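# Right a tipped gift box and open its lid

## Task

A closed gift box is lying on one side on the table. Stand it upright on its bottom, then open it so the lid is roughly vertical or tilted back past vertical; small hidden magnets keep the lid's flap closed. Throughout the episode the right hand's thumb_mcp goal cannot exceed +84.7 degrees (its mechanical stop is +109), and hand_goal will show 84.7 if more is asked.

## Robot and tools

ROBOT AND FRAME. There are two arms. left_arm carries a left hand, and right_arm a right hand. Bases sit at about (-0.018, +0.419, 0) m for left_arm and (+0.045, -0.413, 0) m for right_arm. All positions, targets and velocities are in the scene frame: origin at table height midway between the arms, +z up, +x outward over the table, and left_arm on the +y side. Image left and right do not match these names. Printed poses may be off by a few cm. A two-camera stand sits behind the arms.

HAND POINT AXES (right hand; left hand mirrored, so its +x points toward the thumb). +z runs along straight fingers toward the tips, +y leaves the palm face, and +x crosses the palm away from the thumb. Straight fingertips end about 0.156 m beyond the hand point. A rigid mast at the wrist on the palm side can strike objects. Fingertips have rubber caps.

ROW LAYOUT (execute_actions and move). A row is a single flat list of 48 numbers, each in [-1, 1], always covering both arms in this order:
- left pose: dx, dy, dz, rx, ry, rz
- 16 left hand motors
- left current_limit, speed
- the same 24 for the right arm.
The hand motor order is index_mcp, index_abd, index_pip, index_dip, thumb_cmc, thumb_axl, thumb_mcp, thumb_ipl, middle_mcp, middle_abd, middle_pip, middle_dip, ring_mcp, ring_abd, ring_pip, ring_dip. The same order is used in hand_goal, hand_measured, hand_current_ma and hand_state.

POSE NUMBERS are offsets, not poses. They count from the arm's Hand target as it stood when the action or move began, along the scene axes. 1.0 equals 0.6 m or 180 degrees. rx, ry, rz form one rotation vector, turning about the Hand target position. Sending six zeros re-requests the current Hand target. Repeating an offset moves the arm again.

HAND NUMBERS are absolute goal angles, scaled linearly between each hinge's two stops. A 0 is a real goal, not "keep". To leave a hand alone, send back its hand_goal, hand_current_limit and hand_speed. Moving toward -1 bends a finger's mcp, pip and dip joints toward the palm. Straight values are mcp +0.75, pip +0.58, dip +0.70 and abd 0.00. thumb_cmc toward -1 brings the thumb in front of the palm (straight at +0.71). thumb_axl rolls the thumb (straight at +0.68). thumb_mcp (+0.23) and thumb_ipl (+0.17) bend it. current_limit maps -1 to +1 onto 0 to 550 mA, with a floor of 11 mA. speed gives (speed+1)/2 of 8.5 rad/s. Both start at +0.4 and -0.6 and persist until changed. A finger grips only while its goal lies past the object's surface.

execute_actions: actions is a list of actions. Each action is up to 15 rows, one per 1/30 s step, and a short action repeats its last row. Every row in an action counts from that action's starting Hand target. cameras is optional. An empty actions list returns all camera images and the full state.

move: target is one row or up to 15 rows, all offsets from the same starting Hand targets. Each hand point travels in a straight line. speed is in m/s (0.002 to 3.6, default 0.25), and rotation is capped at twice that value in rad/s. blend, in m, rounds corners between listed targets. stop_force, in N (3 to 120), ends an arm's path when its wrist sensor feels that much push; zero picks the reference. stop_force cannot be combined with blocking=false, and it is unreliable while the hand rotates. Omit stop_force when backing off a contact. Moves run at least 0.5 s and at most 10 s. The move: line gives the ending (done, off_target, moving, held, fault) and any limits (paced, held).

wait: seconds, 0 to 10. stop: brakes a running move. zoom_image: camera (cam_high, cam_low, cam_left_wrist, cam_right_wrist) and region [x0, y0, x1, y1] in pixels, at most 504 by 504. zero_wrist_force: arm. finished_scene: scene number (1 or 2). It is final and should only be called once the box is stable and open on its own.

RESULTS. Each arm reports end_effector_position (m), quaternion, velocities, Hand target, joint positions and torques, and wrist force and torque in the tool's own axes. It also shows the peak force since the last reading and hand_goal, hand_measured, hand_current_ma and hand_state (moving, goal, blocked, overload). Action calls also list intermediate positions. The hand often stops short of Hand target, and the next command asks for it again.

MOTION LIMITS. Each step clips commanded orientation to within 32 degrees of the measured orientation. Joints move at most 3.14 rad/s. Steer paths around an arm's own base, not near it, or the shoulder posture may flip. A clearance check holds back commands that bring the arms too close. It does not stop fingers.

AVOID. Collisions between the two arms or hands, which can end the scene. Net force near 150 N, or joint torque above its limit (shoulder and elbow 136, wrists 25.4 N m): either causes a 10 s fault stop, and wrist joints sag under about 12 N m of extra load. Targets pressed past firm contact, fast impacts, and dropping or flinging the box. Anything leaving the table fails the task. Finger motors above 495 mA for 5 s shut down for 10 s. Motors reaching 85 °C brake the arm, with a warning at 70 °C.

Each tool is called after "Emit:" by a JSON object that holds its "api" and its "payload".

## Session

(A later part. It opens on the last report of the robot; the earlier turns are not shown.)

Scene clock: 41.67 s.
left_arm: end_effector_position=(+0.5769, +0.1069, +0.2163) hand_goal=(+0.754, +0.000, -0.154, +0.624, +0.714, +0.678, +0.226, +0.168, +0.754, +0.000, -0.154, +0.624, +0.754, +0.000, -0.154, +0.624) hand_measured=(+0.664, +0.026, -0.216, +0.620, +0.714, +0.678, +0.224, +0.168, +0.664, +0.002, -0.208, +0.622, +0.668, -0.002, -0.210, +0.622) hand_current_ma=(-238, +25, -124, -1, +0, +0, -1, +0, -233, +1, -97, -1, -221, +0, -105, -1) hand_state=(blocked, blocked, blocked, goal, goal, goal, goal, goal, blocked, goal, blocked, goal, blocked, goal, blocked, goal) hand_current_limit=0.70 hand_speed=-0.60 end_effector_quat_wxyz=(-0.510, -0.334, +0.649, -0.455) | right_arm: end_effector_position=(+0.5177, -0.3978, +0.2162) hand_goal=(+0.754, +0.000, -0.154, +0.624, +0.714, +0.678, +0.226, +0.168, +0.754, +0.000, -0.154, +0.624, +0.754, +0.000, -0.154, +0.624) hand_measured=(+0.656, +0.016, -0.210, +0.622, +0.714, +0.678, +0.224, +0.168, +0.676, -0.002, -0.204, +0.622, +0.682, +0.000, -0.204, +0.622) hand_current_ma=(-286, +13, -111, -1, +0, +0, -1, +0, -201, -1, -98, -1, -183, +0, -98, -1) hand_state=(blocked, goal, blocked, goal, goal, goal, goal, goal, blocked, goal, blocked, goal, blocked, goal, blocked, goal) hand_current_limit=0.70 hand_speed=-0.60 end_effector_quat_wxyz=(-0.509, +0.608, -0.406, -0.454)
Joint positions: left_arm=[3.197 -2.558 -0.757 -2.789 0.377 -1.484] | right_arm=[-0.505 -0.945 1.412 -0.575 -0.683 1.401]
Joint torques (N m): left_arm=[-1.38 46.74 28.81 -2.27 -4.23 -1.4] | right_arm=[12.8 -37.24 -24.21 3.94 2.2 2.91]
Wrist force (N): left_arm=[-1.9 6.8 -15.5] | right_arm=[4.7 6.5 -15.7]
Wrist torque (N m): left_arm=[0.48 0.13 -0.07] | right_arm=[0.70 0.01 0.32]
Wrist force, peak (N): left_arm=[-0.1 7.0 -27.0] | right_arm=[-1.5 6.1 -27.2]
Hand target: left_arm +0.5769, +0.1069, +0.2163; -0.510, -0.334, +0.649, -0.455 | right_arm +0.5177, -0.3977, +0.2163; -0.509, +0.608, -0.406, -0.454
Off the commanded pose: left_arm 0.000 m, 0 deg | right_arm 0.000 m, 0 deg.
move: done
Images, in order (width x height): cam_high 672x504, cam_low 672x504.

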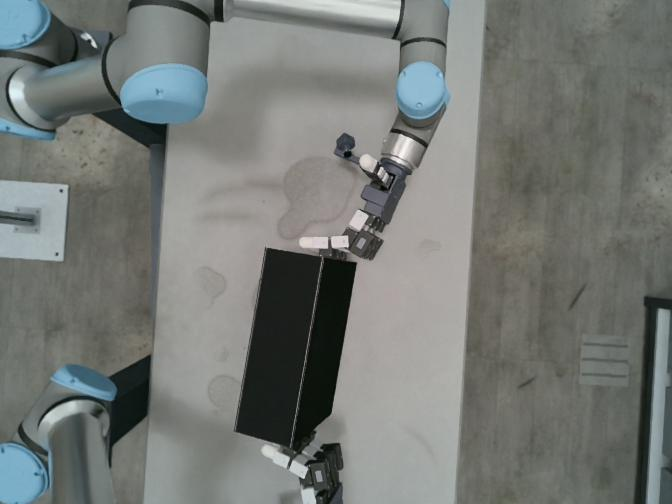

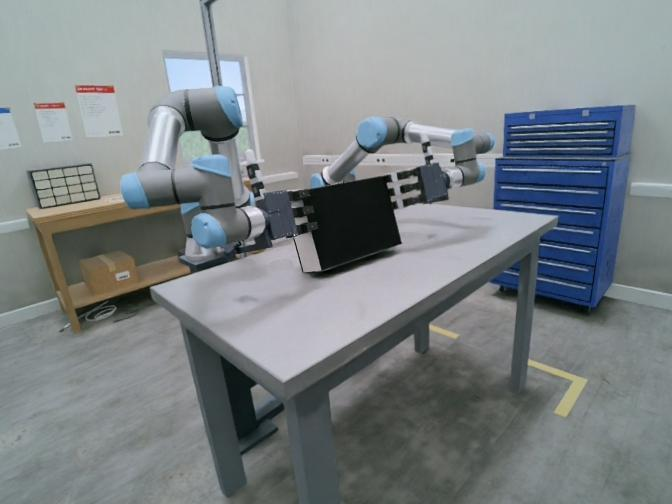

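Emit:
{"api": "move", "payload": {"target": [[-0.0933,0.0110,-0.0058,-0.0097,-0.0828,0,0.7534,0,-0.1533,0.6232,0.714,0.678,0.226,0.168,0.7534,0,-0.1533,0.6232,0.7534,0,-0.1533,0.6232,0.7,-0.6, -0.0933,0.0110,-0.0058,-0.0097,-0.0828,0,0.7534,0,-0.1533,0.6232,0.714,0.678,0.226,0.168,0.7534,0,-0.1533,0.6232,0.7534,0,-0.1533,0.6232,0.7,-0.6],[-0.1823,0.0213,-0.0357,-0.0195,-0.1655,0,0.7534,0,-0.1533,0.6232,0.714,0.678,0.226,0.168,0.7534,0,-0.1533,0.6232,0.7534,0,-0.1533,0.6232,0.7,-0.6, -0.1823,0.0213,-0.0357,-0.0195,-0.1655,0,0.7534,0,-0.1533,0.6232,0.714,0.678,0.226,0.168,0.7534,0,-0.1533,0.6232,0.7534,0,-0.1533,0.6232,0.7,-0.6],[-0.2603,0.0305,-0.0878,-0.0292,-0.2483,0,0.7534,0,-0.1533,0.6232,0.714,0.678,0.226,0.168,0.7534,0,-0.1533,0.6232,0.7534,0,-0.1533,0.6232,0.7,-0.6, -0.2603,0.0305,-0.0878,-0.0292,-0.2483,0,0.7534,0,-0.1533,0.6232,0.714,0.678,0.226,0.168,0.7534,0,-0.1533,0.6232,0.7534,0,-0.1533,0.6232,0.7,-0.6]], "speed": 0.075, "blend": 0.004, "cameras": ["cam_high", "cam_low"]}}

Emit:
{"api": "zoom_image", "payload": {"camera": "cam_low", "region": [260, 160, 420, 290]}}

Scene clock: 47.70 s.
left_arm: end_effector_position=(+0.4208, +0.1252, +0.1636) hand_goal=(+0.754, +0.000, -0.154, +0.624, +0.714, +0.678, +0.226, +0.168, +0.754, +0.000, -0.154, +0.624, +0.754, +0.000, -0.154, +0.624) hand_measured=(+0.672, -0.002, -0.198, +0.620, +0.710, +0.678, +0.224, +0.168, +0.670, -0.004, -0.196, +0.622, +0.674, -0.004, -0.208, +0.622) hand_current_ma=(-205, -1, -73, -1, -3, +0, -1, +0, -211, -1, -68, -1, -194, -1, -99, -1) hand_state=(blocked, goal, blocked, goal, goal, goal, goal, goal, blocked, goal, blocked, goal, blocked, goal, blocked, goal) hand_current_limit=0.70 hand_speed=-0.60 end_effector_quat_wxyz=(-0.239, -0.113, +0.773, -0.577) | right_arm: end_effector_position=(+0.3615, -0.3795, +0.1636) hand_goal=(+0.754, +0.000, -0.154, +0.624, +0.714, +0.678, +0.226, +0.168, +0.754, +0.000, -0.154, +0.624, +0.754, +0.000, -0.154, +0.624) hand_measured=(+0.670, -0.002, -0.194, +0.622, +0.708, +0.678, +0.224, +0.168, +0.680, +0.000, -0.204, +0.622, +0.682, +0.002, -0.202, +0.622) hand_current_ma=(-231, -1, -71, -1, -4, +0, -1, +0, -192, +0, -94, -1, -178, +0, -92, -1) hand_state=(blocked, goal, blocked, goal, goal, goal, goal, goal, blocked, goal, blocked, goal, blocked, goal, blocked, goal) hand_current_limit=0.70 hand_speed=-0.60 end_effector_quat_wxyz=(-0.598, +0.757, -0.201, -0.171)
Joint positions: left_arm=[3.243 -1.935 -1.76 -1.932 0.37 -1.16] | right_arm=[-0.715 -1.476 2.058 -0.906 -0.795 0.769]
Joint torques (N m): left_arm=[-3.92 24.96 27.85 -0.93 -4.67 -1.53] | right_arm=[13.39 -13.7 -23.35 3.75 4.1 2.98]
Wrist force (N): left_arm=[-2.1 6.1 -8.9] | right_arm=[4.3 5.7 -8.1]
Wrist torque (N m): left_arm=[0.27 -0.07 -0.20] | right_arm=[0.29 -0.03 0.39]
Wrist force, peak (N): left_arm=[1.2 6.2 -19.6] | right_arm=[2.2 5.7 -22.6]
Hand target: left_arm +0.4208, +0.1252, +0.1636; -0.239, -0.113, +0.773, -0.577 | right_arm +0.3616, -0.3794, +0.1636; -0.598, +0.757, -0.201, -0.171
Off the commanded pose: left_arm 0.000 m, 0 deg | right_arm 0.000 m, 0 deg.
move: done
Images, in order (width x height): cam_high 672x504, cam_low 672x504.

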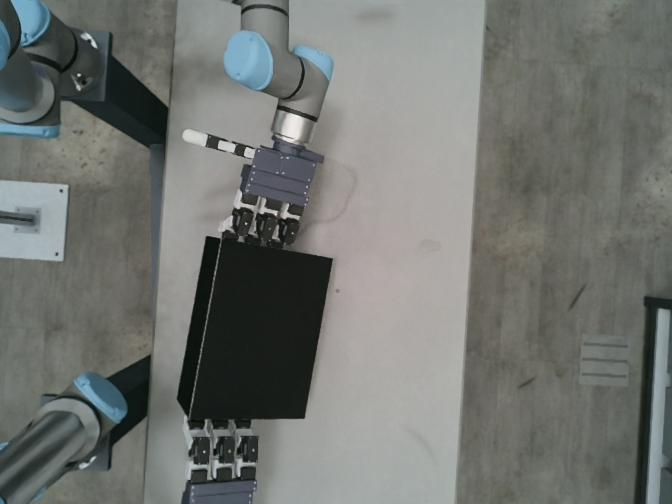

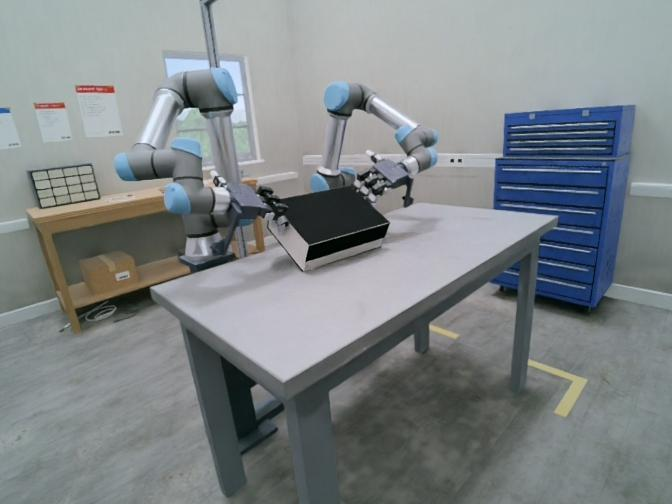

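Scaled by 3.150.

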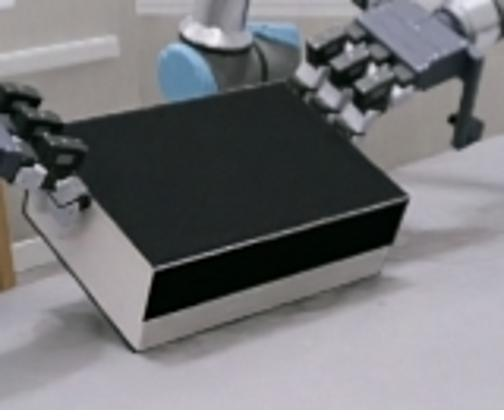

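Emit:
{"api": "move", "payload": {"target": [[-0.0625,0.0040,-0.0707,-0.0097,-0.0828,0,0.7534,0,-0.1533,0.6232,0.714,0.678,0.226,0.168,0.7534,0,-0.1533,0.6232,0.7534,0,-0.1533,0.6232,0.7,-0.6, -0.0618,0.0107,-0.0707,-0.0097,-0.0828,0,0.7534,0,-0.1533,0.6232,0.714,0.678,0.226,0.168,0.7534,0,-0.1533,0.6232,0.7534,0,-0.1533,0.6232,0.7,-0.6],[-0.0902,0.0073,-0.1202,-0.0156,-0.1324,0,0.7534,0,-0.1533,0.6232,0.714,0.678,0.226,0.168,0.7534,0,-0.1533,0.6232,0.7534,0,-0.1533,0.6232,0.7,-0.6, -0.0895,0.0140,-0.1202,-0.0156,-0.1324,0,0.7534,0,-0.1533,0.6232,0.714,0.678,0.226,0.168,0.7534,0,-0.1533,0.6232,0.7534,0,-0.1533,0.6232,0.7,-0.6]], "speed": 0.06, "blend": 0.004, "cameras": ["cam_high", "cam_low"]}}

Emit:
{"api": "zoom_image", "payload": {"camera": "cam_low", "region": [260, 160, 420, 290]}}

Scene clock: 52.03 s.
left_arm: end_effector_position=(+0.3666, +0.1296, +0.0915) hand_goal=(+0.754, +0.000, -0.154, +0.624, +0.714, +0.678, +0.226, +0.168, +0.754, +0.000, -0.154, +0.624, +0.754, +0.000, -0.154, +0.624) hand_measured=(+0.654, +0.006, -0.204, +0.620, +0.708, +0.678, +0.224, +0.168, +0.656, +0.000, -0.206, +0.622, +0.666, -0.002, -0.224, +0.622) hand_current_ma=(-282, +3, -88, -1, -4, +0, -1, +0, -270, +0, -93, -1, -228, -1, -145, -1) hand_state=(blocked, goal, blocked, goal, goal, goal, goal, goal, blocked, goal, blocked, goal, blocked, goal, blocked, goal) hand_current_limit=0.70 hand_speed=-0.60 end_effector_quat_wxyz=(-0.077, +0.015, +0.792, -0.606) | right_arm: end_effector_position=(+0.3078, -0.3711, +0.0914) hand_goal=(+0.754, +0.000, -0.154, +0.624, +0.714, +0.678, +0.226, +0.168, +0.754, +0.000, -0.154, +0.624, +0.754, +0.000, -0.154, +0.624) hand_measured=(+0.648, +0.008, -0.200, +0.622, +0.706, +0.678, +0.224, +0.168, +0.662, +0.006, -0.208, +0.622, +0.670, +0.004, -0.210, +0.622) hand_current_ma=(-321, +5, -82, -1, -5, +0, -1, +0, -259, +4, -106, -1, -225, +1, -116, -1) hand_state=(blocked, goal, blocked, goal, goal, goal, goal, goal, blocked, goal, blocked, goal, blocked, goal, blocked, goal) hand_current_limit=0.70 hand_speed=-0.60 end_effector_quat_wxyz=(-0.608, +0.790, -0.078, -0.006)
Joint positions: left_arm=[3.279 -1.782 -2.167 -1.483 0.344 -0.93] | right_arm=[-0.92 -1.654 2.384 -1.071 -0.896 0.326]
Joint torques (N m): left_arm=[-14.72 19.81 22.76 -1.1 -5.35 -1.62] | right_arm=[18.66 -2.55 -12.51 7.03 3.98 3.16]
Wrist force (N): left_arm=[-0.9 11.2 -25.6] | right_arm=[3.2 9.1 -25.8]
Wrist torque (N m): left_arm=[0.87 -0.57 -0.19] | right_arm=[0.97 0.73 0.23]
Wrist force, peak (N): left_arm=[1.5 9.7 -30.9] | right_arm=[1.4 9.6 -30.2]
Hand target: left_arm +0.3666, +0.1296, +0.0915; -0.077, +0.015, +0.792, -0.606 | right_arm +0.3079, -0.3710, +0.0915; -0.608, +0.790, -0.078, -0.006
Off the commanded pose: left_arm 0.000 m, 0 deg | right_arm 0.000 m, 0 deg.
move: done
Images, in order (width x height): cam_high 672x504, cam_low 672x504.

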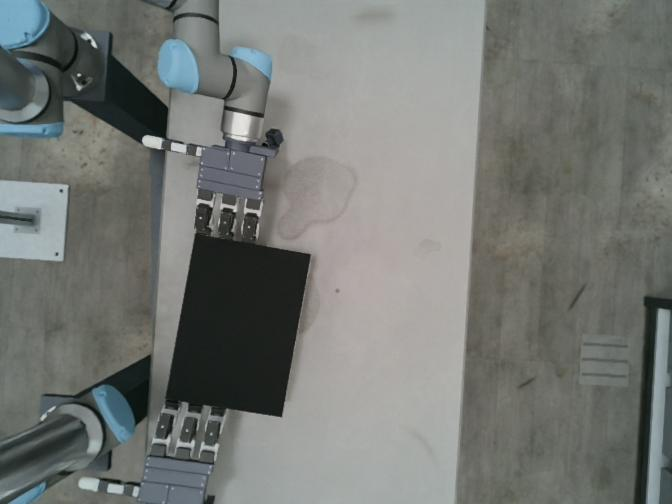

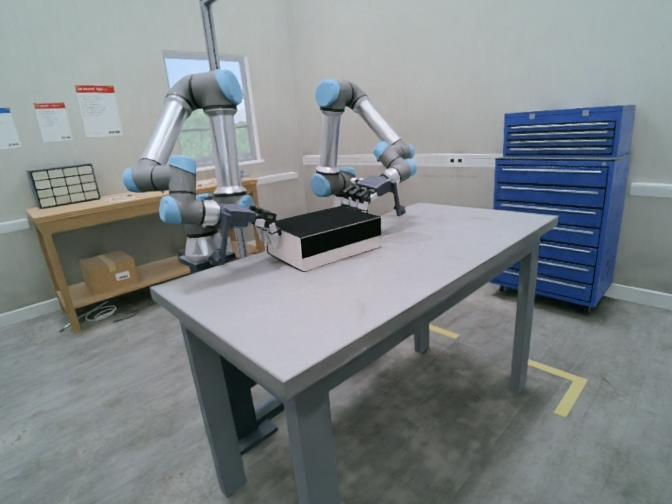

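Scaled by 3.150.

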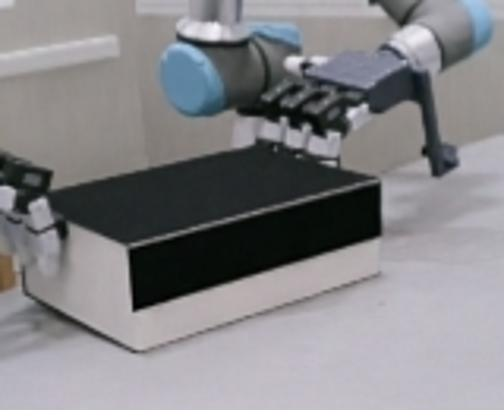

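Emit:
{"api": "move", "payload": {"target": [[-0.0098,0.0012,-0.0230,-0.0026,-0.0221,0,0.7534,0,-0.1533,0.6232,0.714,0.678,0.226,0.168,0.7534,0,-0.1533,0.6232,0.7534,0,-0.1533,0.6232,0.7,-0.6, -0.0098,0.0012,-0.0230,-0.0026,-0.0221,0,0.7534,0,-0.1533,0.6232,0.714,0.678,0.226,0.168,0.7534,0,-0.1533,0.6232,0.7534,0,-0.1533,0.6232,0.7,-0.6]], "speed": 0.025, "cameras": ["cam_high", "cam_low"]}}

Emit:
{"api": "zoom_image", "payload": {"camera": "cam_low", "region": [260, 190, 400, 290]}}

Emit:
{"api": "zoom_image", "payload": {"camera": "cam_high", "region": [150, 210, 350, 430]}}

Scene clock: 53.93 s.
left_arm: end_effector_position=(+0.3611, +0.1302, +0.0787) hand_goal=(+0.754, +0.000, -0.154, +0.624, +0.714, +0.678, +0.226, +0.168, +0.754, +0.000, -0.154, +0.624, +0.754, +0.000, -0.154, +0.624) hand_measured=(+0.654, -0.002, -0.204, +0.620, +0.708, +0.678, +0.224, +0.168, +0.656, -0.006, -0.206, +0.622, +0.666, -0.010, -0.224, +0.622) hand_current_ma=(-277, +0, -88, -1, -4, +0, -1, +0, -270, -2, -93, -1, -228, -6, -145, -1) hand_state=(blocked, goal, blocked, goal, goal, goal, goal, goal, blocked, goal, blocked, goal, blocked, goal, blocked, goal) hand_current_limit=0.70 hand_speed=-0.60 end_effector_quat_wxyz=(-0.052, +0.035, +0.791, -0.608) | right_arm: end_effector_position=(+0.3026, -0.3704, +0.0792) hand_goal=(+0.754, +0.000, -0.154, +0.624, +0.714, +0.678, +0.226, +0.168, +0.754, +0.000, -0.154, +0.624, +0.754, +0.000, -0.154, +0.624) hand_measured=(+0.648, +0.002, -0.200, +0.622, +0.706, +0.678, +0.224, +0.168, +0.662, +0.000, -0.208, +0.622, +0.670, -0.004, -0.210, +0.622) hand_current_ma=(-321, +1, -83, -1, -6, +0, -1, +0, -261, +0, -106, -1, -227, -2, -116, -1) hand_state=(blocked, goal, blocked, goal, goal, goal, goal, goal, blocked, goal, blocked, goal, blocked, goal, blocked, goal) hand_current_limit=0.70 hand_speed=-0.60 end_effector_quat_wxyz=(-0.607, +0.792, -0.059, +0.019)
Joint positions: left_arm=[3.286 -1.776 -2.222 -1.409 0.338 -0.888] | right_arm=[-0.957 -1.665 2.429 -1.1 -0.915 0.254]
Joint torques (N m): left_arm=[-3.87 31.96 20.16 -1.37 -3.64 -1.86] | right_arm=[10.71 -13.16 -6.46 3.8 -2.18 2.01]
Wrist force (N): left_arm=[-3.4 2.9 -24.5] | right_arm=[4.5 3.0 -25.8]
Wrist torque (N m): left_arm=[1.00 -0.92 -0.23] | right_arm=[1.15 0.86 0.39]
Wrist force, peak (N): left_arm=[-0.3 9.7 -30.0] | right_arm=[1.7 10.3 -28.2]
Hand target: left_arm +0.3612, +0.1302, +0.0787; -0.052, +0.034, +0.791, -0.608 (not the last commanded pose) | right_arm +0.3027, -0.3704, +0.0792; -0.607, +0.792, -0.059, +0.019 (not the last commanded pose)
Off the commanded pose: left_arm 0.001 m, 0 deg | right_arm 0.002 m, 0 deg.
move: held (right_arm; a check stopped the path); limits=held
pose unreachable (right arm): on one or more control steps of this call, first in action 0 (counted from 0), this arm could not follow its commanded pose, so it was not sent that pose on those steps. It may still have moved: this result reports where it is.
cause: moving toward the commanded pose would bring two parts of the arm too close to each other (joints 3 (elbow) to 6 (wrist 3) lie between them).
Images, in order (width x height): cam_high 672x504, cam_low 672x504.

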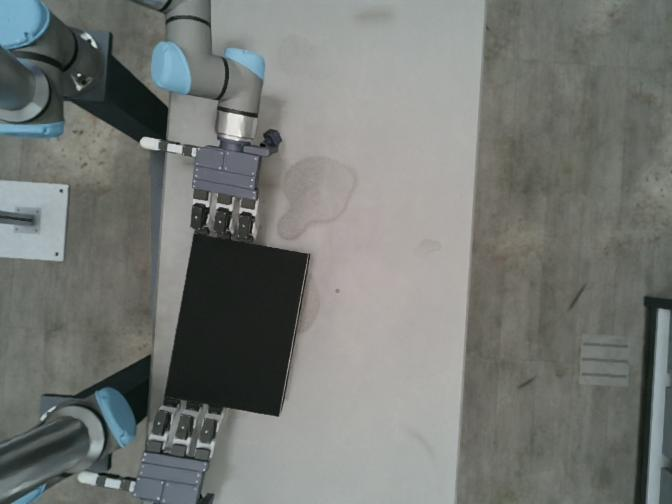

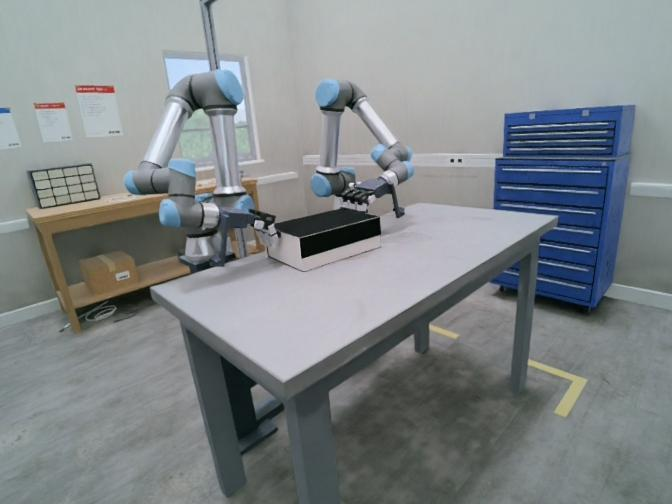

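Scaled by 3.600.

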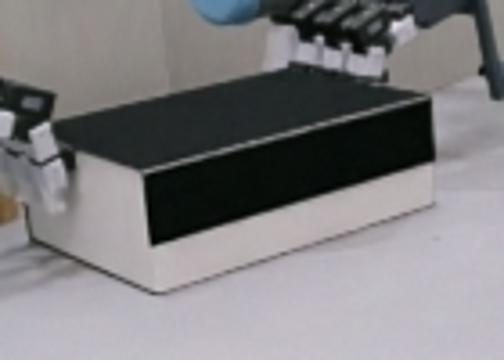

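Scaled by 2.291.

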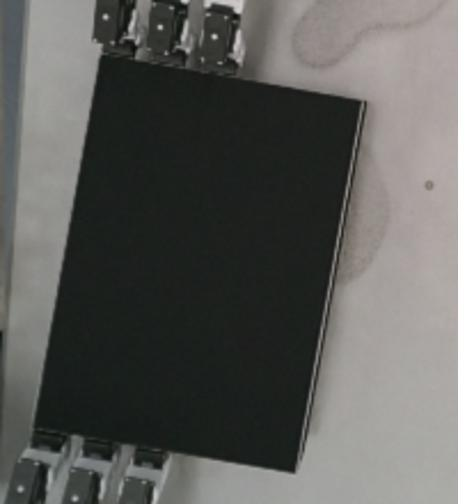

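Emit:
{"api": "move", "payload": {"target": [[0.0050,0.0430,0.0000,0,0,0,0.7534,0,-0.1533,0.6232,0.714,0.678,0.226,0.168,0.7534,0,-0.1533,0.6232,0.7534,0,-0.1533,0.6232,0.7,-0.6, 0.0033,-0.0424,0.0000,0,0,0,0.7534,0,-0.1533,0.6232,0.714,0.678,0.226,0.168,0.7534,0,-0.1533,0.6232,0.7534,0,-0.1533,0.6232,0.7,-0.6],[0.0120,0.1000,0.0200,0,0,0,0.7534,0,0.576,0.696,0.714,0.678,0.226,0.168,0.7534,0,0.576,0.696,-0.98,0,0.2,0.33,0.7,-0.6, 0.0500,-0.0850,0.1000,0,0,0,0.754,0,0.576,0.696,0.714,0.678,0.226,0.168,0.754,0,0.576,0.696,0.754,0,0.576,0.696,0.7,-0.6]], "speed": [0.05, 0.2], "blend": 0.005, "cameras": ["cam_high"]}}

Emit:
{"api": "zoom_image", "payload": {"camera": "cam_high", "region": [150, 210, 350, 430]}}

Scene clock: 60.63 s.
left_arm: end_effector_position=(+0.3684, +0.1902, +0.0907) hand_goal=(+0.754, +0.000, +0.576, +0.696, +0.714, +0.678, +0.226, +0.168, +0.754, +0.000, +0.576, +0.696, -0.980, +0.000, +0.200, +0.330) hand_measured=(+0.736, -0.002, +0.568, +0.692, +0.708, +0.678, +0.224, +0.168, +0.732, -0.002, +0.568, +0.692, -0.916, +0.020, +0.218, +0.336) hand_current_ma=(-22, +0, -5, -2, -4, +0, -1, +0, -27, -1, -5, -1, +138, +17, +17, +3) hand_state=(goal, goal, goal, goal, goal, goal, goal, goal, blocked, goal, goal, goal, blocked, goal, goal, goal) hand_current_limit=0.70 hand_speed=-0.60 end_effector_quat_wxyz=(-0.052, +0.034, +0.791, -0.608) | right_arm: end_effector_position=(+0.3327, -0.4214, +0.1392) hand_goal=(+0.754, +0.000, +0.576, +0.696, +0.714, +0.678, +0.226, +0.168, +0.754, +0.000, +0.576, +0.696, +0.754, +0.000, +0.576, +0.696) hand_measured=(+0.734, +0.002, +0.568, +0.692, +0.706, +0.678, +0.224, +0.168, +0.736, +0.000, +0.568, +0.692, +0.736, -0.002, +0.570, +0.694) hand_current_ma=(-26, +1, -6, -2, -7, +0, -1, +0, -22, +0, -6, -2, -22, -1, -5, -1) hand_state=(goal, goal, goal, goal, goal, goal, goal, goal, goal, goal, goal, goal, goal, goal, goal, goal) hand_current_limit=0.70 hand_speed=-0.60 end_effector_quat_wxyz=(-0.607, +0.792, -0.059, +0.019)
Joint positions: left_arm=[3.424 -1.748 -2.154 -1.738 0.439 -0.636] | right_arm=[-0.965 -1.638 2.209 -0.906 -0.923 0.251]
Joint torques (N m): left_arm=[-12.46 13.22 2.16 -0.49 -0.71 1.58] | right_arm=[-12.82 -6.55 -25.54 2.17 -2.67 -2.76]
Wrist force (N): left_arm=[-0.7 0.7 -1.3] | right_arm=[2.0 0.8 -0.4]
Wrist torque (N m): left_arm=[0.15 0.07 -0.03] | right_arm=[0.08 -0.18 0.19]
Wrist force, peak (N): left_arm=[-3.2 3.3 -24.5] | right_arm=[4.5 2.8 -26.2]
Hand target: left_arm +0.3684, +0.1902, +0.0907; -0.052, +0.034, +0.791, -0.608 | right_arm +0.3327, -0.4214, +0.1392; -0.607, +0.792, -0.059, +0.019
Off the commanded pose: left_arm 0.000 m, 0 deg | right_arm 0.000 m, 0 deg.
move: done
Images, in order (width x height): cam_high 672x504.

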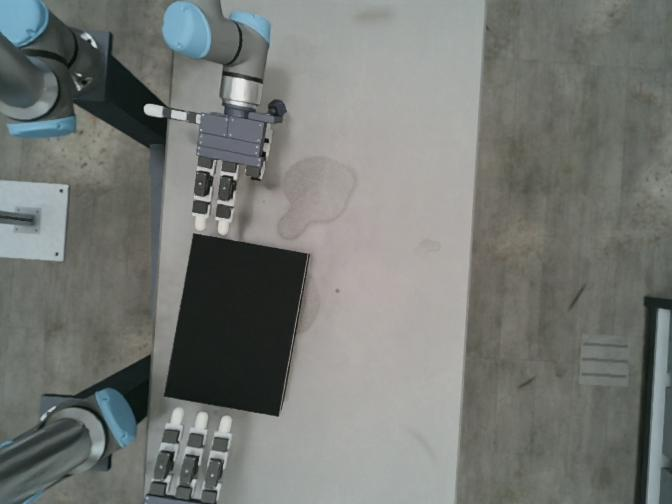

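Scaled by 2.291.

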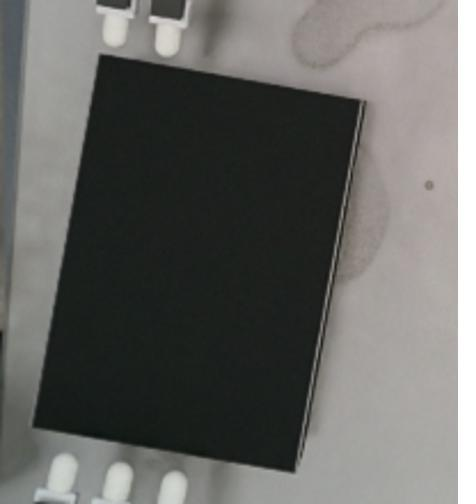

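Emit:
{"api": "move", "payload": {"target": [[0.0800,0.0200,0.0400,0,0,0,0.754,0,0.576,0.696,0.714,0.678,0.226,0.168,0.754,0,0.576,0.696,-0.9,0,0.2,0.33,0.7,-0.6, 0.0788,0.0023,0.3017,-0.1081,0.1325,-0.1090,0.754,0,0.576,0.696,0.714,0.678,0.226,0.168,0.754,0,0.576,0.696,0.754,0,0.576,0.696,0.7,-0.6],[0.2193,0.0330,0.0488,-0.0276,0.0034,0,0.754,0,0.576,0.696,0.714,0.678,0.226,0.168,0.754,0,0.576,0.696,-0.9,0,0.2,0.33,0.7,-0.6, 0.4455,0.3357,0.3517,-0.2883,0.3532,-0.2906,0.754,0,0.576,0.696,0.714,0.678,0.226,0.168,0.754,0,0.576,0.696,0.754,0,0.576,0.696,0.7,-0.6],[0.2510,0.0100,0.0200,-0.0551,0.0068,0,0.754,0,0.576,0.696,0.714,0.678,0.226,0.168,0.754,0,0.576,0.696,-0.9,0,0.2,0.33,0.7,-0.6, 0.4047,0.4933,0.2017,-0.3604,0.4415,-0.3632,0.754,0,0.576,0.696,0.714,0.678,0.226,0.168,0.754,0,0.576,0.696,0.754,0,0.576,0.696,0.7,-0.6],[0.2510,-0.0153,-0.0428,-0.0551,0.0068,0,0.754,0,0.576,0.696,0.714,0.678,0.226,0.168,0.754,0,0.576,0.696,-0.9,0,0.2,0.33,0.7,-0.6, 0.3713,0.4975,0.0397,-0.3604,0.4415,-0.3632,0.754,0,0.576,0.696,0.714,0.678,0.226,0.168,0.754,0,0.576,0.696,0.754,0,0.576,0.696,0.7,-0.6]], "speed": 0.35, "blend": 0.03, "cameras": ["cam_high", "cam_low", "cam_right_wrist"]}}

Emit:
{"api": "zoom_image", "payload": {"camera": "cam_low", "region": [260, 150, 420, 290]}}

Emit:
{"api": "zoom_image", "payload": {"camera": "cam_high", "region": [220, 180, 400, 430]}}

Scene clock: 65.40 s.
left_arm: end_effector_position=(+0.5189, +0.1809, +0.0650) hand_goal=(+0.754, +0.000, +0.576, +0.696, +0.714, +0.678, +0.226, +0.168, +0.754, +0.000, +0.576, +0.696, -0.900, +0.000, +0.200, +0.330) hand_measured=(+0.736, -0.002, +0.568, +0.692, +0.708, +0.678, +0.224, +0.168, +0.732, -0.002, +0.568, +0.692, -0.904, +0.020, +0.206, +0.334) hand_current_ma=(-22, +0, -5, -2, -4, +0, -1, +0, -27, -1, -5, -1, -2, +17, +3, +2) hand_state=(goal, goal, goal, goal, goal, goal, goal, goal, blocked, goal, goal, goal, goal, goal, goal, goal) hand_current_limit=0.70 hand_speed=-0.60 end_effector_quat_wxyz=(-0.057, +0.032, +0.735, -0.675) | right_arm: end_effector_position=(+0.5554, -0.1228, +0.1631) hand_goal=(+0.754, +0.000, +0.576, +0.696, +0.714, +0.678, +0.226, +0.168, +0.754, +0.000, +0.576, +0.696, +0.754, +0.000, +0.576, +0.696) hand_measured=(+0.754, +0.002, +0.574, +0.694, +0.716, +0.678, +0.222, +0.168, +0.754, +0.000, +0.574, +0.694, +0.754, -0.002, +0.574, +0.694) hand_current_ma=(+0, +0, -1, -1, +0, +0, -2, +0, +0, +0, -1, -1, +0, -1, -1, -1) hand_state=(goal, goal, goal, goal, goal, goal, goal, goal, goal, goal, goal, goal, goal, goal, goal, goal) hand_current_limit=0.70 hand_speed=-0.60 end_effector_quat_wxyz=(-0.116, -0.652, +0.738, +0.130) end_effector_velocity=(+0.000, +0.000, -0.003) end_effector_angular_velocity=(+0.000, +0.000, -0.001)
Joint positions: left_arm=[3.383 -2.185 -1.633 -2.205 0.329 -0.287] | right_arm=[0.204 -0.986 1.336 -1.584 -1.472 3.417]
Joint velocities: left_arm=[within noise] | right_arm=[-0.001 0.002 0.004 -0.006 0 0]
Joint torques (N m): left_arm=[12.63 48.16 24.71 0.63 2.28 1.64] | right_arm=[-10.05 -52.04 -14.13 -3.47 0.04 -0.37]
Wrist force (N): left_arm=[-1.0 0.9 -1.7] | right_arm=[0.0 -0.1 0.3]
Wrist torque (N m): left_arm=[0.15 0.12 -0.07] | right_arm=[0.02 -0.01 -0.12]
Wrist force, peak (N): left_arm=[-1.2 1.8 -1.5] | right_arm=[1.6 2.6 0.0]
Hand target: left_arm +0.5190, +0.1810, +0.0651; -0.057, +0.032, +0.735, -0.675 | right_arm +0.5554, -0.1229, +0.1631; -0.115, -0.652, +0.738, +0.130
Off the commanded pose: left_arm 0.000 m, 0 deg | right_arm 0.000 m, 0 deg.
move: done
Images, in order (width x height): cam_high 672x504, cam_low 672x504, cam_right_wrist 616x616.

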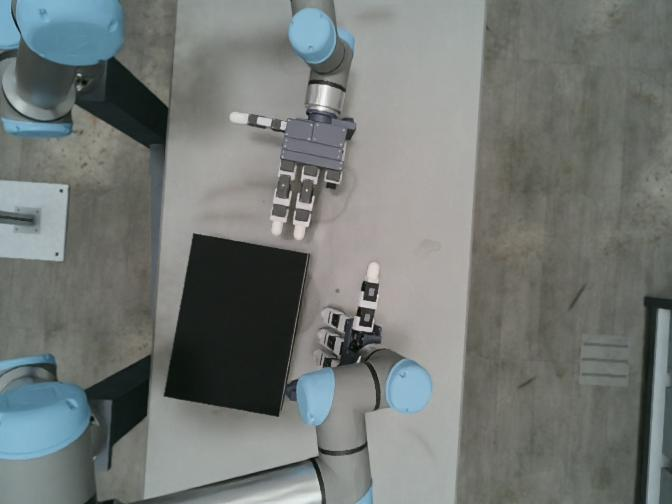

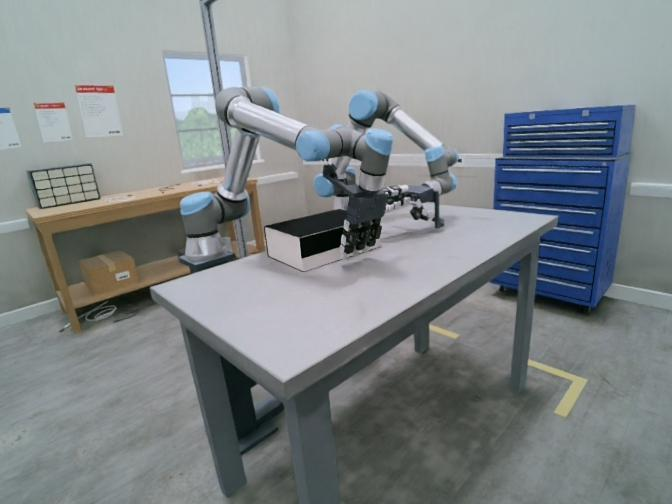

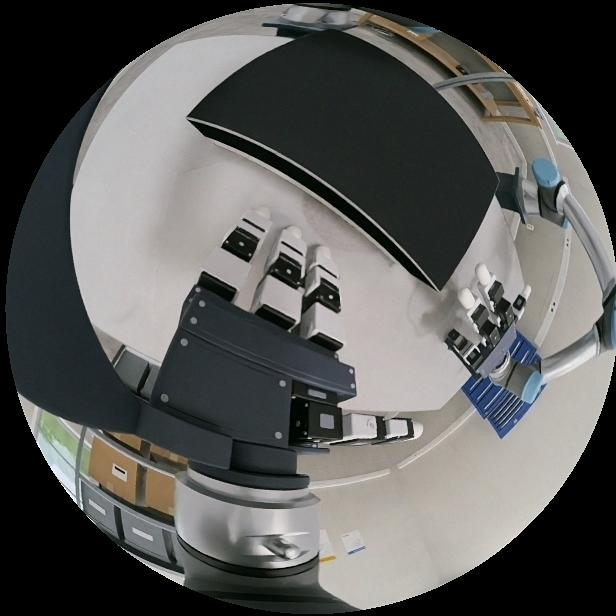

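Scaled by 3.150.

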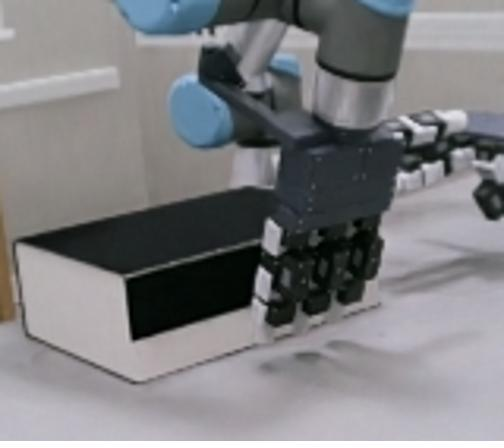

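Scaled by 2.016.

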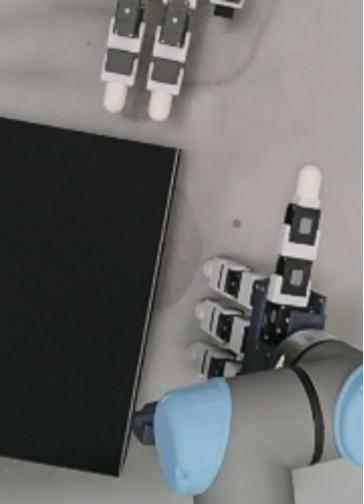

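Emit:
{"api": "execute_actions", "payload": {"actions": [], "cameras": ["cam_high","cam_low","cam_right_wrist"]}}

Scene clock: 66.27 s.
left_arm: end_effector_position=(+0.5190, +0.1810, +0.0651) hand_goal=(+0.754, +0.000, +0.576, +0.696, +0.714, +0.678, +0.226, +0.168, +0.754, +0.000, +0.576, +0.696, -0.900, +0.000, +0.200, +0.330) hand_measured=(+0.736, -0.002, +0.568, +0.692, +0.708, +0.678, +0.224, +0.168, +0.732, -0.002, +0.568, +0.692, -0.904, +0.020, +0.206, +0.334) hand_current_ma=(-22, +0, -5, -2, -4, +0, -1, +0, -27, -1, -5, -1, -2, +17, +3, +2) hand_state=(goal, goal, goal, goal, goal, goal, goal, goal, blocked, goal, goal, goal, goal, goal, goal, goal) hand_current_limit=0.70 hand_speed=-0.60 end_effector_quat_wxyz=(-0.057, +0.032, +0.735, -0.675) | right_arm: end_effector_position=(+0.5554, -0.1229, +0.1631) hand_goal=(+0.754, +0.000, +0.576, +0.696, +0.714, +0.678, +0.226, +0.168, +0.754, +0.000, +0.576, +0.696, +0.754, +0.000, +0.576, +0.696) hand_measured=(+0.754, +0.002, +0.574, +0.694, +0.716, +0.678, +0.222, +0.168, +0.754, +0.000, +0.574, +0.694, +0.754, -0.002, +0.574, +0.694) hand_current_ma=(+0, +0, -1, -1, +0, +0, -2, +0, +0, +0, -1, -1, +0, -1, -1, -1) hand_state=(goal, goal, goal, goal, goal, goal, goal, goal, goal, goal, goal, goal, goal, goal, goal, goal) hand_current_limit=0.70 hand_speed=-0.60 end_effector_quat_wxyz=(-0.115, -0.652, +0.738, +0.130)
Joint positions: left_arm=[3.383 -2.185 -1.632 -2.205 0.329 -0.287] | right_arm=[0.204 -0.986 1.336 -1.584 -1.472 3.417]
Joint velocities: within noise
Joint torques (N m): left_arm=[12.98 54.51 25.62 1.32 2.34 1.7] | right_arm=[-13.27 -54.98 -14.78 -3.68 -2.93 -2.4]
Wrist force (N): left_arm=[-1.0 0.7 -2.0] | right_arm=[-0.4 -0.1 0.1]
Wrist torque (N m): left_arm=[0.16 0.12 -0.07] | right_arm=[0.04 0.05 -0.16]
Wrist force, peak (N): left_arm=[-1.0 0.7 -2.0] | right_arm=[-0.1 -0.3 0.5]
Hand target: left_arm +0.5190, +0.1810, +0.0651; -0.057, +0.032, +0.735, -0.675 | right_arm +0.5554, -0.1229, +0.1631; -0.115, -0.652, +0.738, +0.130
Off the commanded pose: left_arm 0.000 m, 0 deg | right_arm 0.000 m, 0 deg.
Images, in order (width x height): cam_high 672x504, cam_low 672x504, cam_right_wrist 616x616.

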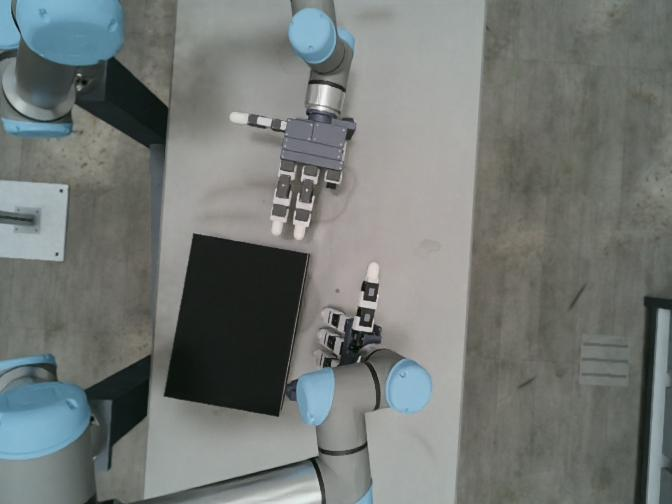

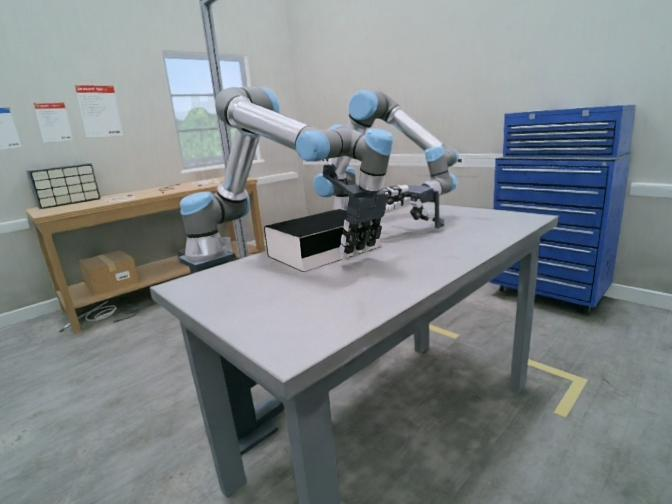

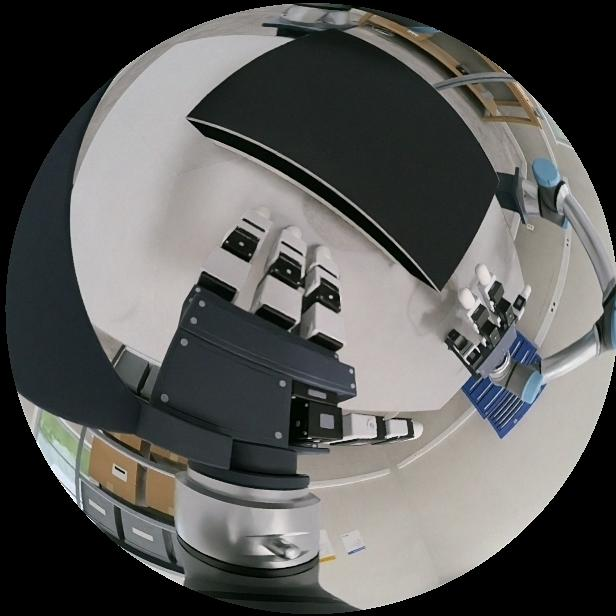

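Emit:
{"api": "zoom_image", "payload": {"camera": "cam_right_wrist", "region": [180, 100, 480, 320]}}

Emit:
{"api": "zoom_image", "payload": {"camera": "cam_low", "region": [250, 180, 400, 290]}}

Scaled by 1.680 from the camera's 616x616 image, which has a finer 880x880 frame.

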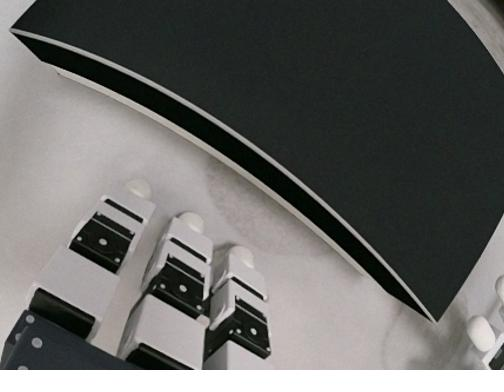

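Scaled by 3.360.

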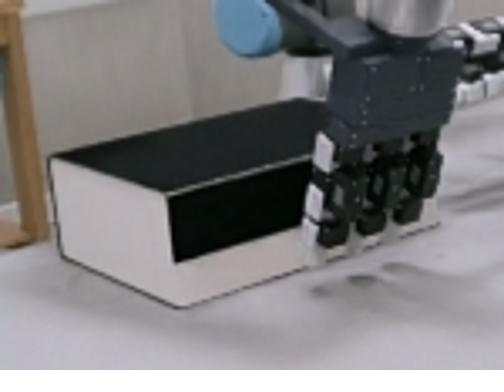

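Emit:
{"api": "move", "payload": {"target": [0,0,0,0,0,0,0.754,0,0.576,0.696,0.714,0.678,0.226,0.168,0.754,0,0.576,0.696,-0.9,0,0.2,0.33,0.7,-0.6,-0.0794,0.0098,0,0,0,0,0.754,0,0.576,0.696,0.714,0.678,0.226,0.168,0.754,0,0.576,0.696,0.754,0,0.576,0.696,0.7,-0.6], "speed": 0.03, "stop_force": 3.5, "cameras": ["cam_low","cam_right_wrist"]}}

Scene clock: 69.30 s.
left_arm: end_effector_position=(+0.5190, +0.1810, +0.0651) hand_goal=(+0.754, +0.000, +0.576, +0.696, +0.714, +0.678, +0.226, +0.168, +0.754, +0.000, +0.576, +0.696, -0.900, +0.000, +0.200, +0.330) hand_measured=(+0.736, -0.002, +0.568, +0.692, +0.708, +0.678, +0.224, +0.168, +0.732, -0.002, +0.568, +0.692, -0.904, +0.020, +0.206, +0.334) hand_current_ma=(-22, +0, -5, -2, -4, +0, -1, +0, -27, -1, -5, -1, -2, +17, +3, +2) hand_state=(goal, goal, goal, goal, goal, goal, goal, goal, blocked, goal, goal, goal, goal, goal, goal, goal) hand_current_limit=0.70 hand_speed=-0.60 end_effector_quat_wxyz=(-0.057, +0.032, +0.735, -0.675) | right_arm: end_effector_position=(+0.5078, -0.1170, +0.1631) hand_goal=(+0.754, +0.000, +0.576, +0.696, +0.714, +0.678, +0.226, +0.168, +0.754, +0.000, +0.576, +0.696, +0.754, +0.000, +0.576, +0.696) hand_measured=(+0.758, +0.002, +0.576, +0.694, +0.716, +0.678, +0.222, +0.168, +0.760, +0.000, +0.578, +0.694, +0.762, -0.002, +0.578, +0.696) hand_current_ma=(+2, +0, +0, -1, +0, +0, -2, +0, +4, +0, +1, +0, +7, -1, +1, +0) hand_state=(goal, goal, goal, goal, goal, goal, goal, goal, goal, goal, goal, goal, goal, goal, goal, goal) hand_current_limit=0.70 hand_speed=-0.60 end_effector_quat_wxyz=(-0.115, -0.652, +0.738, +0.130)
Joint positions: left_arm=[3.383 -2.185 -1.632 -2.205 0.329 -0.287] | right_arm=[0.225 -1.082 1.489 -1.644 -1.465 3.437]
Joint torques (N m): left_arm=[13.44 54.56 25.1 1.41 2.2 1.63] | right_arm=[-12.32 -34.44 -29.54 0.46 -0.6 -2.4]
Wrist force (N): left_arm=[-1.1 0.7 -1.4] | right_arm=[-0.1 -0.1 -0.1]
Wrist torque (N m): left_arm=[0.11 0.14 -0.07] | right_arm=[0.08 0.03 -0.15]
Wrist force, peak (N): left_arm=[-1.2 0.9 -1.9] | right_arm=[-0.5 -1.6 -1.5]
Hand target: left_arm +0.5190, +0.1810, +0.0651; -0.057, +0.032, +0.735, -0.675 | right_arm +0.5078, -0.1170, +0.1631; -0.115, -0.652, +0.738, +0.130
Off the commanded pose: left_arm 0.000 m, 0 deg | right_arm 0.000 m, 0 deg.
move: done
Images, in order (width x height): cam_low 672x504, cam_right_wrist 616x616.

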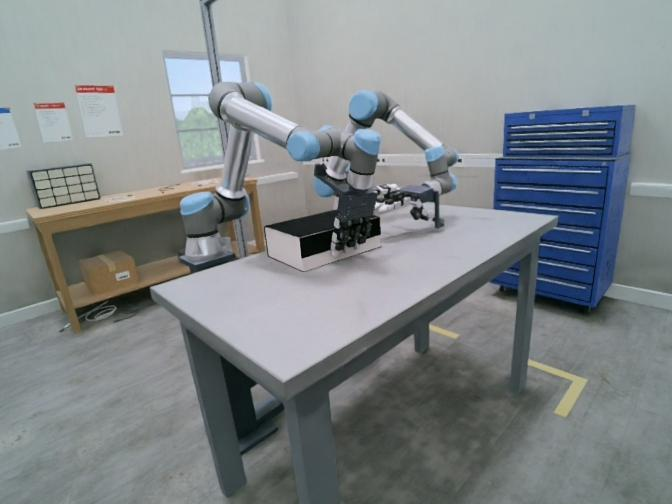

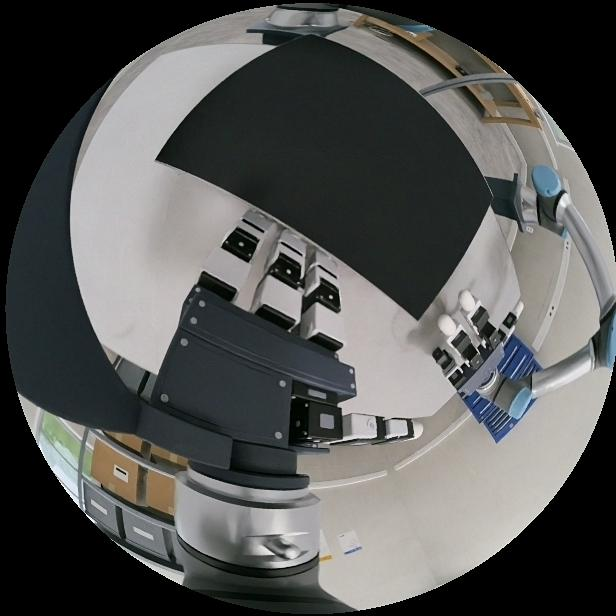

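Emit:
{"api": "move", "payload": {"target": [0,0,0,0,0,0,0.754,0,0.576,0.696,0.714,0.678,0.226,0.168,0.754,0,0.576,0.696,-0.9,0,0.2,0.33,0.7,-0.6,0,0,0.01,0,0,0,0.735,0,0.576,0.696,0.714,0.678,0.226,0.168,0.735,0,0.576,0.696,0.735,0,0.576,0.696,0.7,-0.6], "speed": 0.02, "stop_force": 4}}

Scene clock: 71.47 s.
left_arm: end_effector_position=(+0.5190, +0.1810, +0.0651) hand_goal=(+0.754, +0.000, +0.576, +0.696, +0.714, +0.678, +0.226, +0.168, +0.754, +0.000, +0.576, +0.696, -0.900, +0.000, +0.200, +0.330) hand_measured=(+0.736, -0.002, +0.568, +0.692, +0.708, +0.678, +0.224, +0.168, +0.732, -0.002, +0.568, +0.692, -0.904, +0.020, +0.206, +0.334) hand_current_ma=(-22, +0, -5, -2, -4, +0, -1, +0, -27, -1, -5, -1, -2, +17, +3, +2) hand_state=(goal, goal, goal, goal, goal, goal, goal, goal, blocked, goal, goal, goal, goal, goal, goal, goal) hand_current_limit=0.70 hand_speed=-0.60 end_effector_quat_wxyz=(-0.057, +0.032, +0.735, -0.675) | right_arm: end_effector_position=(+0.5078, -0.1170, +0.1691) hand_goal=(+0.736, +0.000, +0.576, +0.696, +0.714, +0.678, +0.226, +0.168, +0.736, +0.000, +0.576, +0.696, +0.736, +0.000, +0.576, +0.696) hand_measured=(+0.754, +0.002, +0.578, +0.696, +0.716, +0.678, +0.222, +0.168, +0.756, +0.000, +0.580, +0.696, +0.760, -0.002, +0.580, +0.696) hand_current_ma=(+24, +0, +1, +0, +0, +0, -2, +0, +28, +0, +2, +0, +33, -1, +2, +0) hand_state=(goal, goal, goal, goal, goal, goal, goal, goal, blocked, goal, goal, goal, blocked, goal, goal, goal) hand_current_limit=0.70 hand_speed=-0.60 end_effector_quat_wxyz=(-0.115, -0.652, +0.738, +0.130)
Joint positions: left_arm=[3.383 -2.185 -1.632 -2.205 0.329 -0.287] | right_arm=[0.225 -1.087 1.481 -1.63 -1.465 3.437]
Joint torques (N m): left_arm=[13.16 54.97 25.71 1.26 2.12 1.46] | right_arm=[-9.32 -35.09 -14.28 -3.51 -2.49 -2.27]
Wrist force (N): left_arm=[-0.8 0.4 -1.7] | right_arm=[-0.1 -1.2 0.5]
Wrist torque (N m): left_arm=[0.09 0.09 -0.04] | right_arm=[0.08 0.02 -0.16]
Wrist force, peak (N): left_arm=[-1.3 0.8 -1.7] | right_arm=[-0.2 -1.5 1.2]
Hand target: left_arm +0.5190, +0.1810, +0.0651; -0.057, +0.032, +0.735, -0.675 | right_arm +0.5078, -0.1170, +0.1691; -0.115, -0.652, +0.738, +0.130
Off the commanded pose: left_arm 0.000 m, 0 deg | right_arm 0.000 m, 0 deg.
move: done

Emit:
{"api": "move", "payload": {"target": [0,0,0,0,0,0,0.754,0,0.576,0.696,0.714,0.678,0.226,0.168,0.754,0,0.576,0.696,-0.9,0,0.2,0.33,0.7,-0.6,0,0,0.0333,0,0,0,0.735,0,0.576,0.696,0.714,0.678,0.226,0.168,0.735,0,0.576,0.696,0.735,0,0.576,0.696,0.7,-0.6], "speed": 0.03, "stop_force": 5, "cameras": ["cam_low","cam_right_wrist"]}}

Scene clock: 73.33 s.
left_arm: end_effector_position=(+0.5190, +0.1810, +0.0651) hand_goal=(+0.754, +0.000, +0.576, +0.696, +0.714, +0.678, +0.226, +0.168, +0.754, +0.000, +0.576, +0.696, -0.900, +0.000, +0.200, +0.330) hand_measured=(+0.736, -0.002, +0.568, +0.692, +0.708, +0.678, +0.224, +0.168, +0.732, -0.002, +0.568, +0.692, -0.904, +0.020, +0.206, +0.334) hand_current_ma=(-22, +0, -5, -2, -4, +0, -1, +0, -27, -1, -5, -1, -2, +17, +3, +2) hand_state=(goal, goal, goal, goal, goal, goal, goal, goal, blocked, goal, goal, goal, goal, goal, goal, goal) hand_current_limit=0.70 hand_speed=-0.60 end_effector_quat_wxyz=(-0.057, +0.032, +0.735, -0.675) | right_arm: end_effector_position=(+0.5078, -0.1170, +0.1890) hand_goal=(+0.736, +0.000, +0.576, +0.696, +0.714, +0.678, +0.226, +0.168, +0.736, +0.000, +0.576, +0.696, +0.736, +0.000, +0.576, +0.696) hand_measured=(+0.754, +0.002, +0.582, +0.698, +0.716, +0.678, +0.222, +0.168, +0.756, +0.000, +0.582, +0.698, +0.760, -0.002, +0.582, +0.698) hand_current_ma=(+24, +0, +4, +1, +0, +0, -2, +0, +28, +0, +5, +1, +33, -1, +5, +1) hand_state=(goal, goal, goal, goal, goal, goal, goal, goal, blocked, goal, goal, goal, blocked, goal, goal, goal) hand_current_limit=0.70 hand_speed=-0.60 end_effector_quat_wxyz=(-0.115, -0.652, +0.738, +0.130)
Joint positions: left_arm=[3.383 -2.185 -1.632 -2.205 0.329 -0.287] | right_arm=[0.225 -1.104 1.452 -1.584 -1.465 3.437]
Joint torques (N m): left_arm=[12.75 54.45 25.3 1.37 2.05 1.43] | right_arm=[-6.12 -33.23 -13.49 -3.06 -1.98 -2.22]
Wrist force (N): left_arm=[-0.9 0.5 -1.8] | right_arm=[0.1 -1.3 -1.6]
Wrist torque (N m): left_arm=[0.12 0.11 -0.06] | right_arm=[0.26 0.06 -0.15]
Wrist force, peak (N): left_arm=[-1.0 0.9 -1.9] | right_arm=[-0.5 -2.1 2.1]
Hand target: left_arm +0.5190, +0.1810, +0.0651; -0.057, +0.032, +0.735, -0.675 | right_arm +0.5078, -0.1170, +0.1890; -0.115, -0.652, +0.738, +0.130
Off the commanded pose: left_arm 0.000 m, 0 deg | right_arm 0.000 m, 0 deg.
move: done
Images, in order (width x height): cam_low 672x504, cam_right_wrist 616x616.

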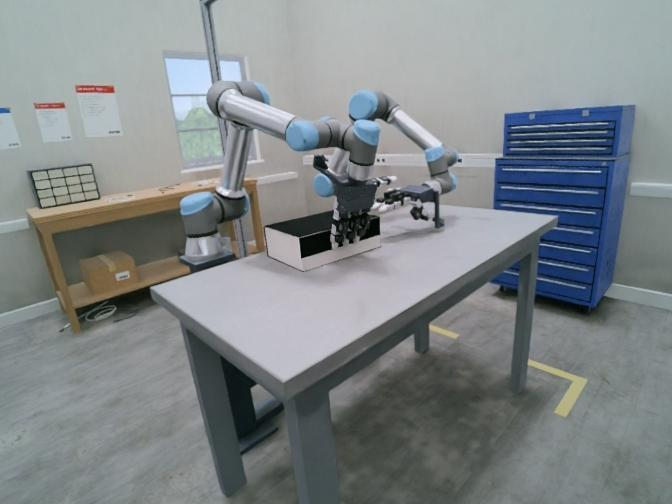

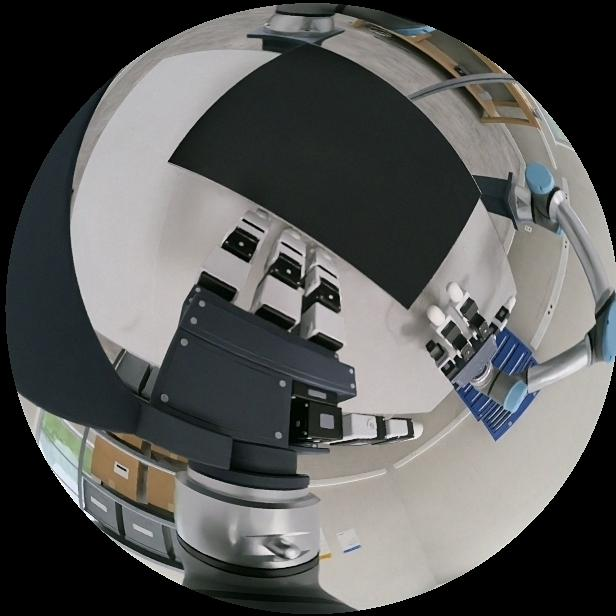

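Emit:
{"api": "zoom_image", "payload": {"camera": "cam_low", "region": [255, 200, 395, 285]}}

Emit:
{"api": "zoom_image", "payload": {"camera": "cam_right_wrist", "region": [150, 140, 450, 340]}}

Scaled by 3.600.

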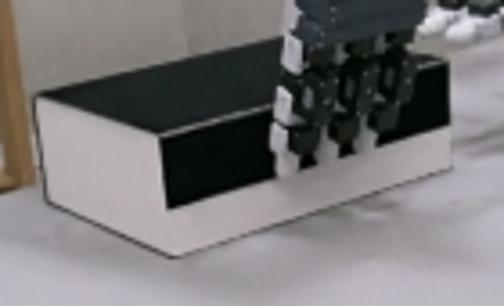

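Scaled by 1.680 from the camera's 616x616 image, which has a finer 880x880 frame.

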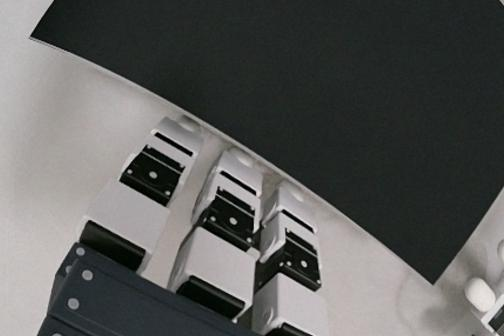

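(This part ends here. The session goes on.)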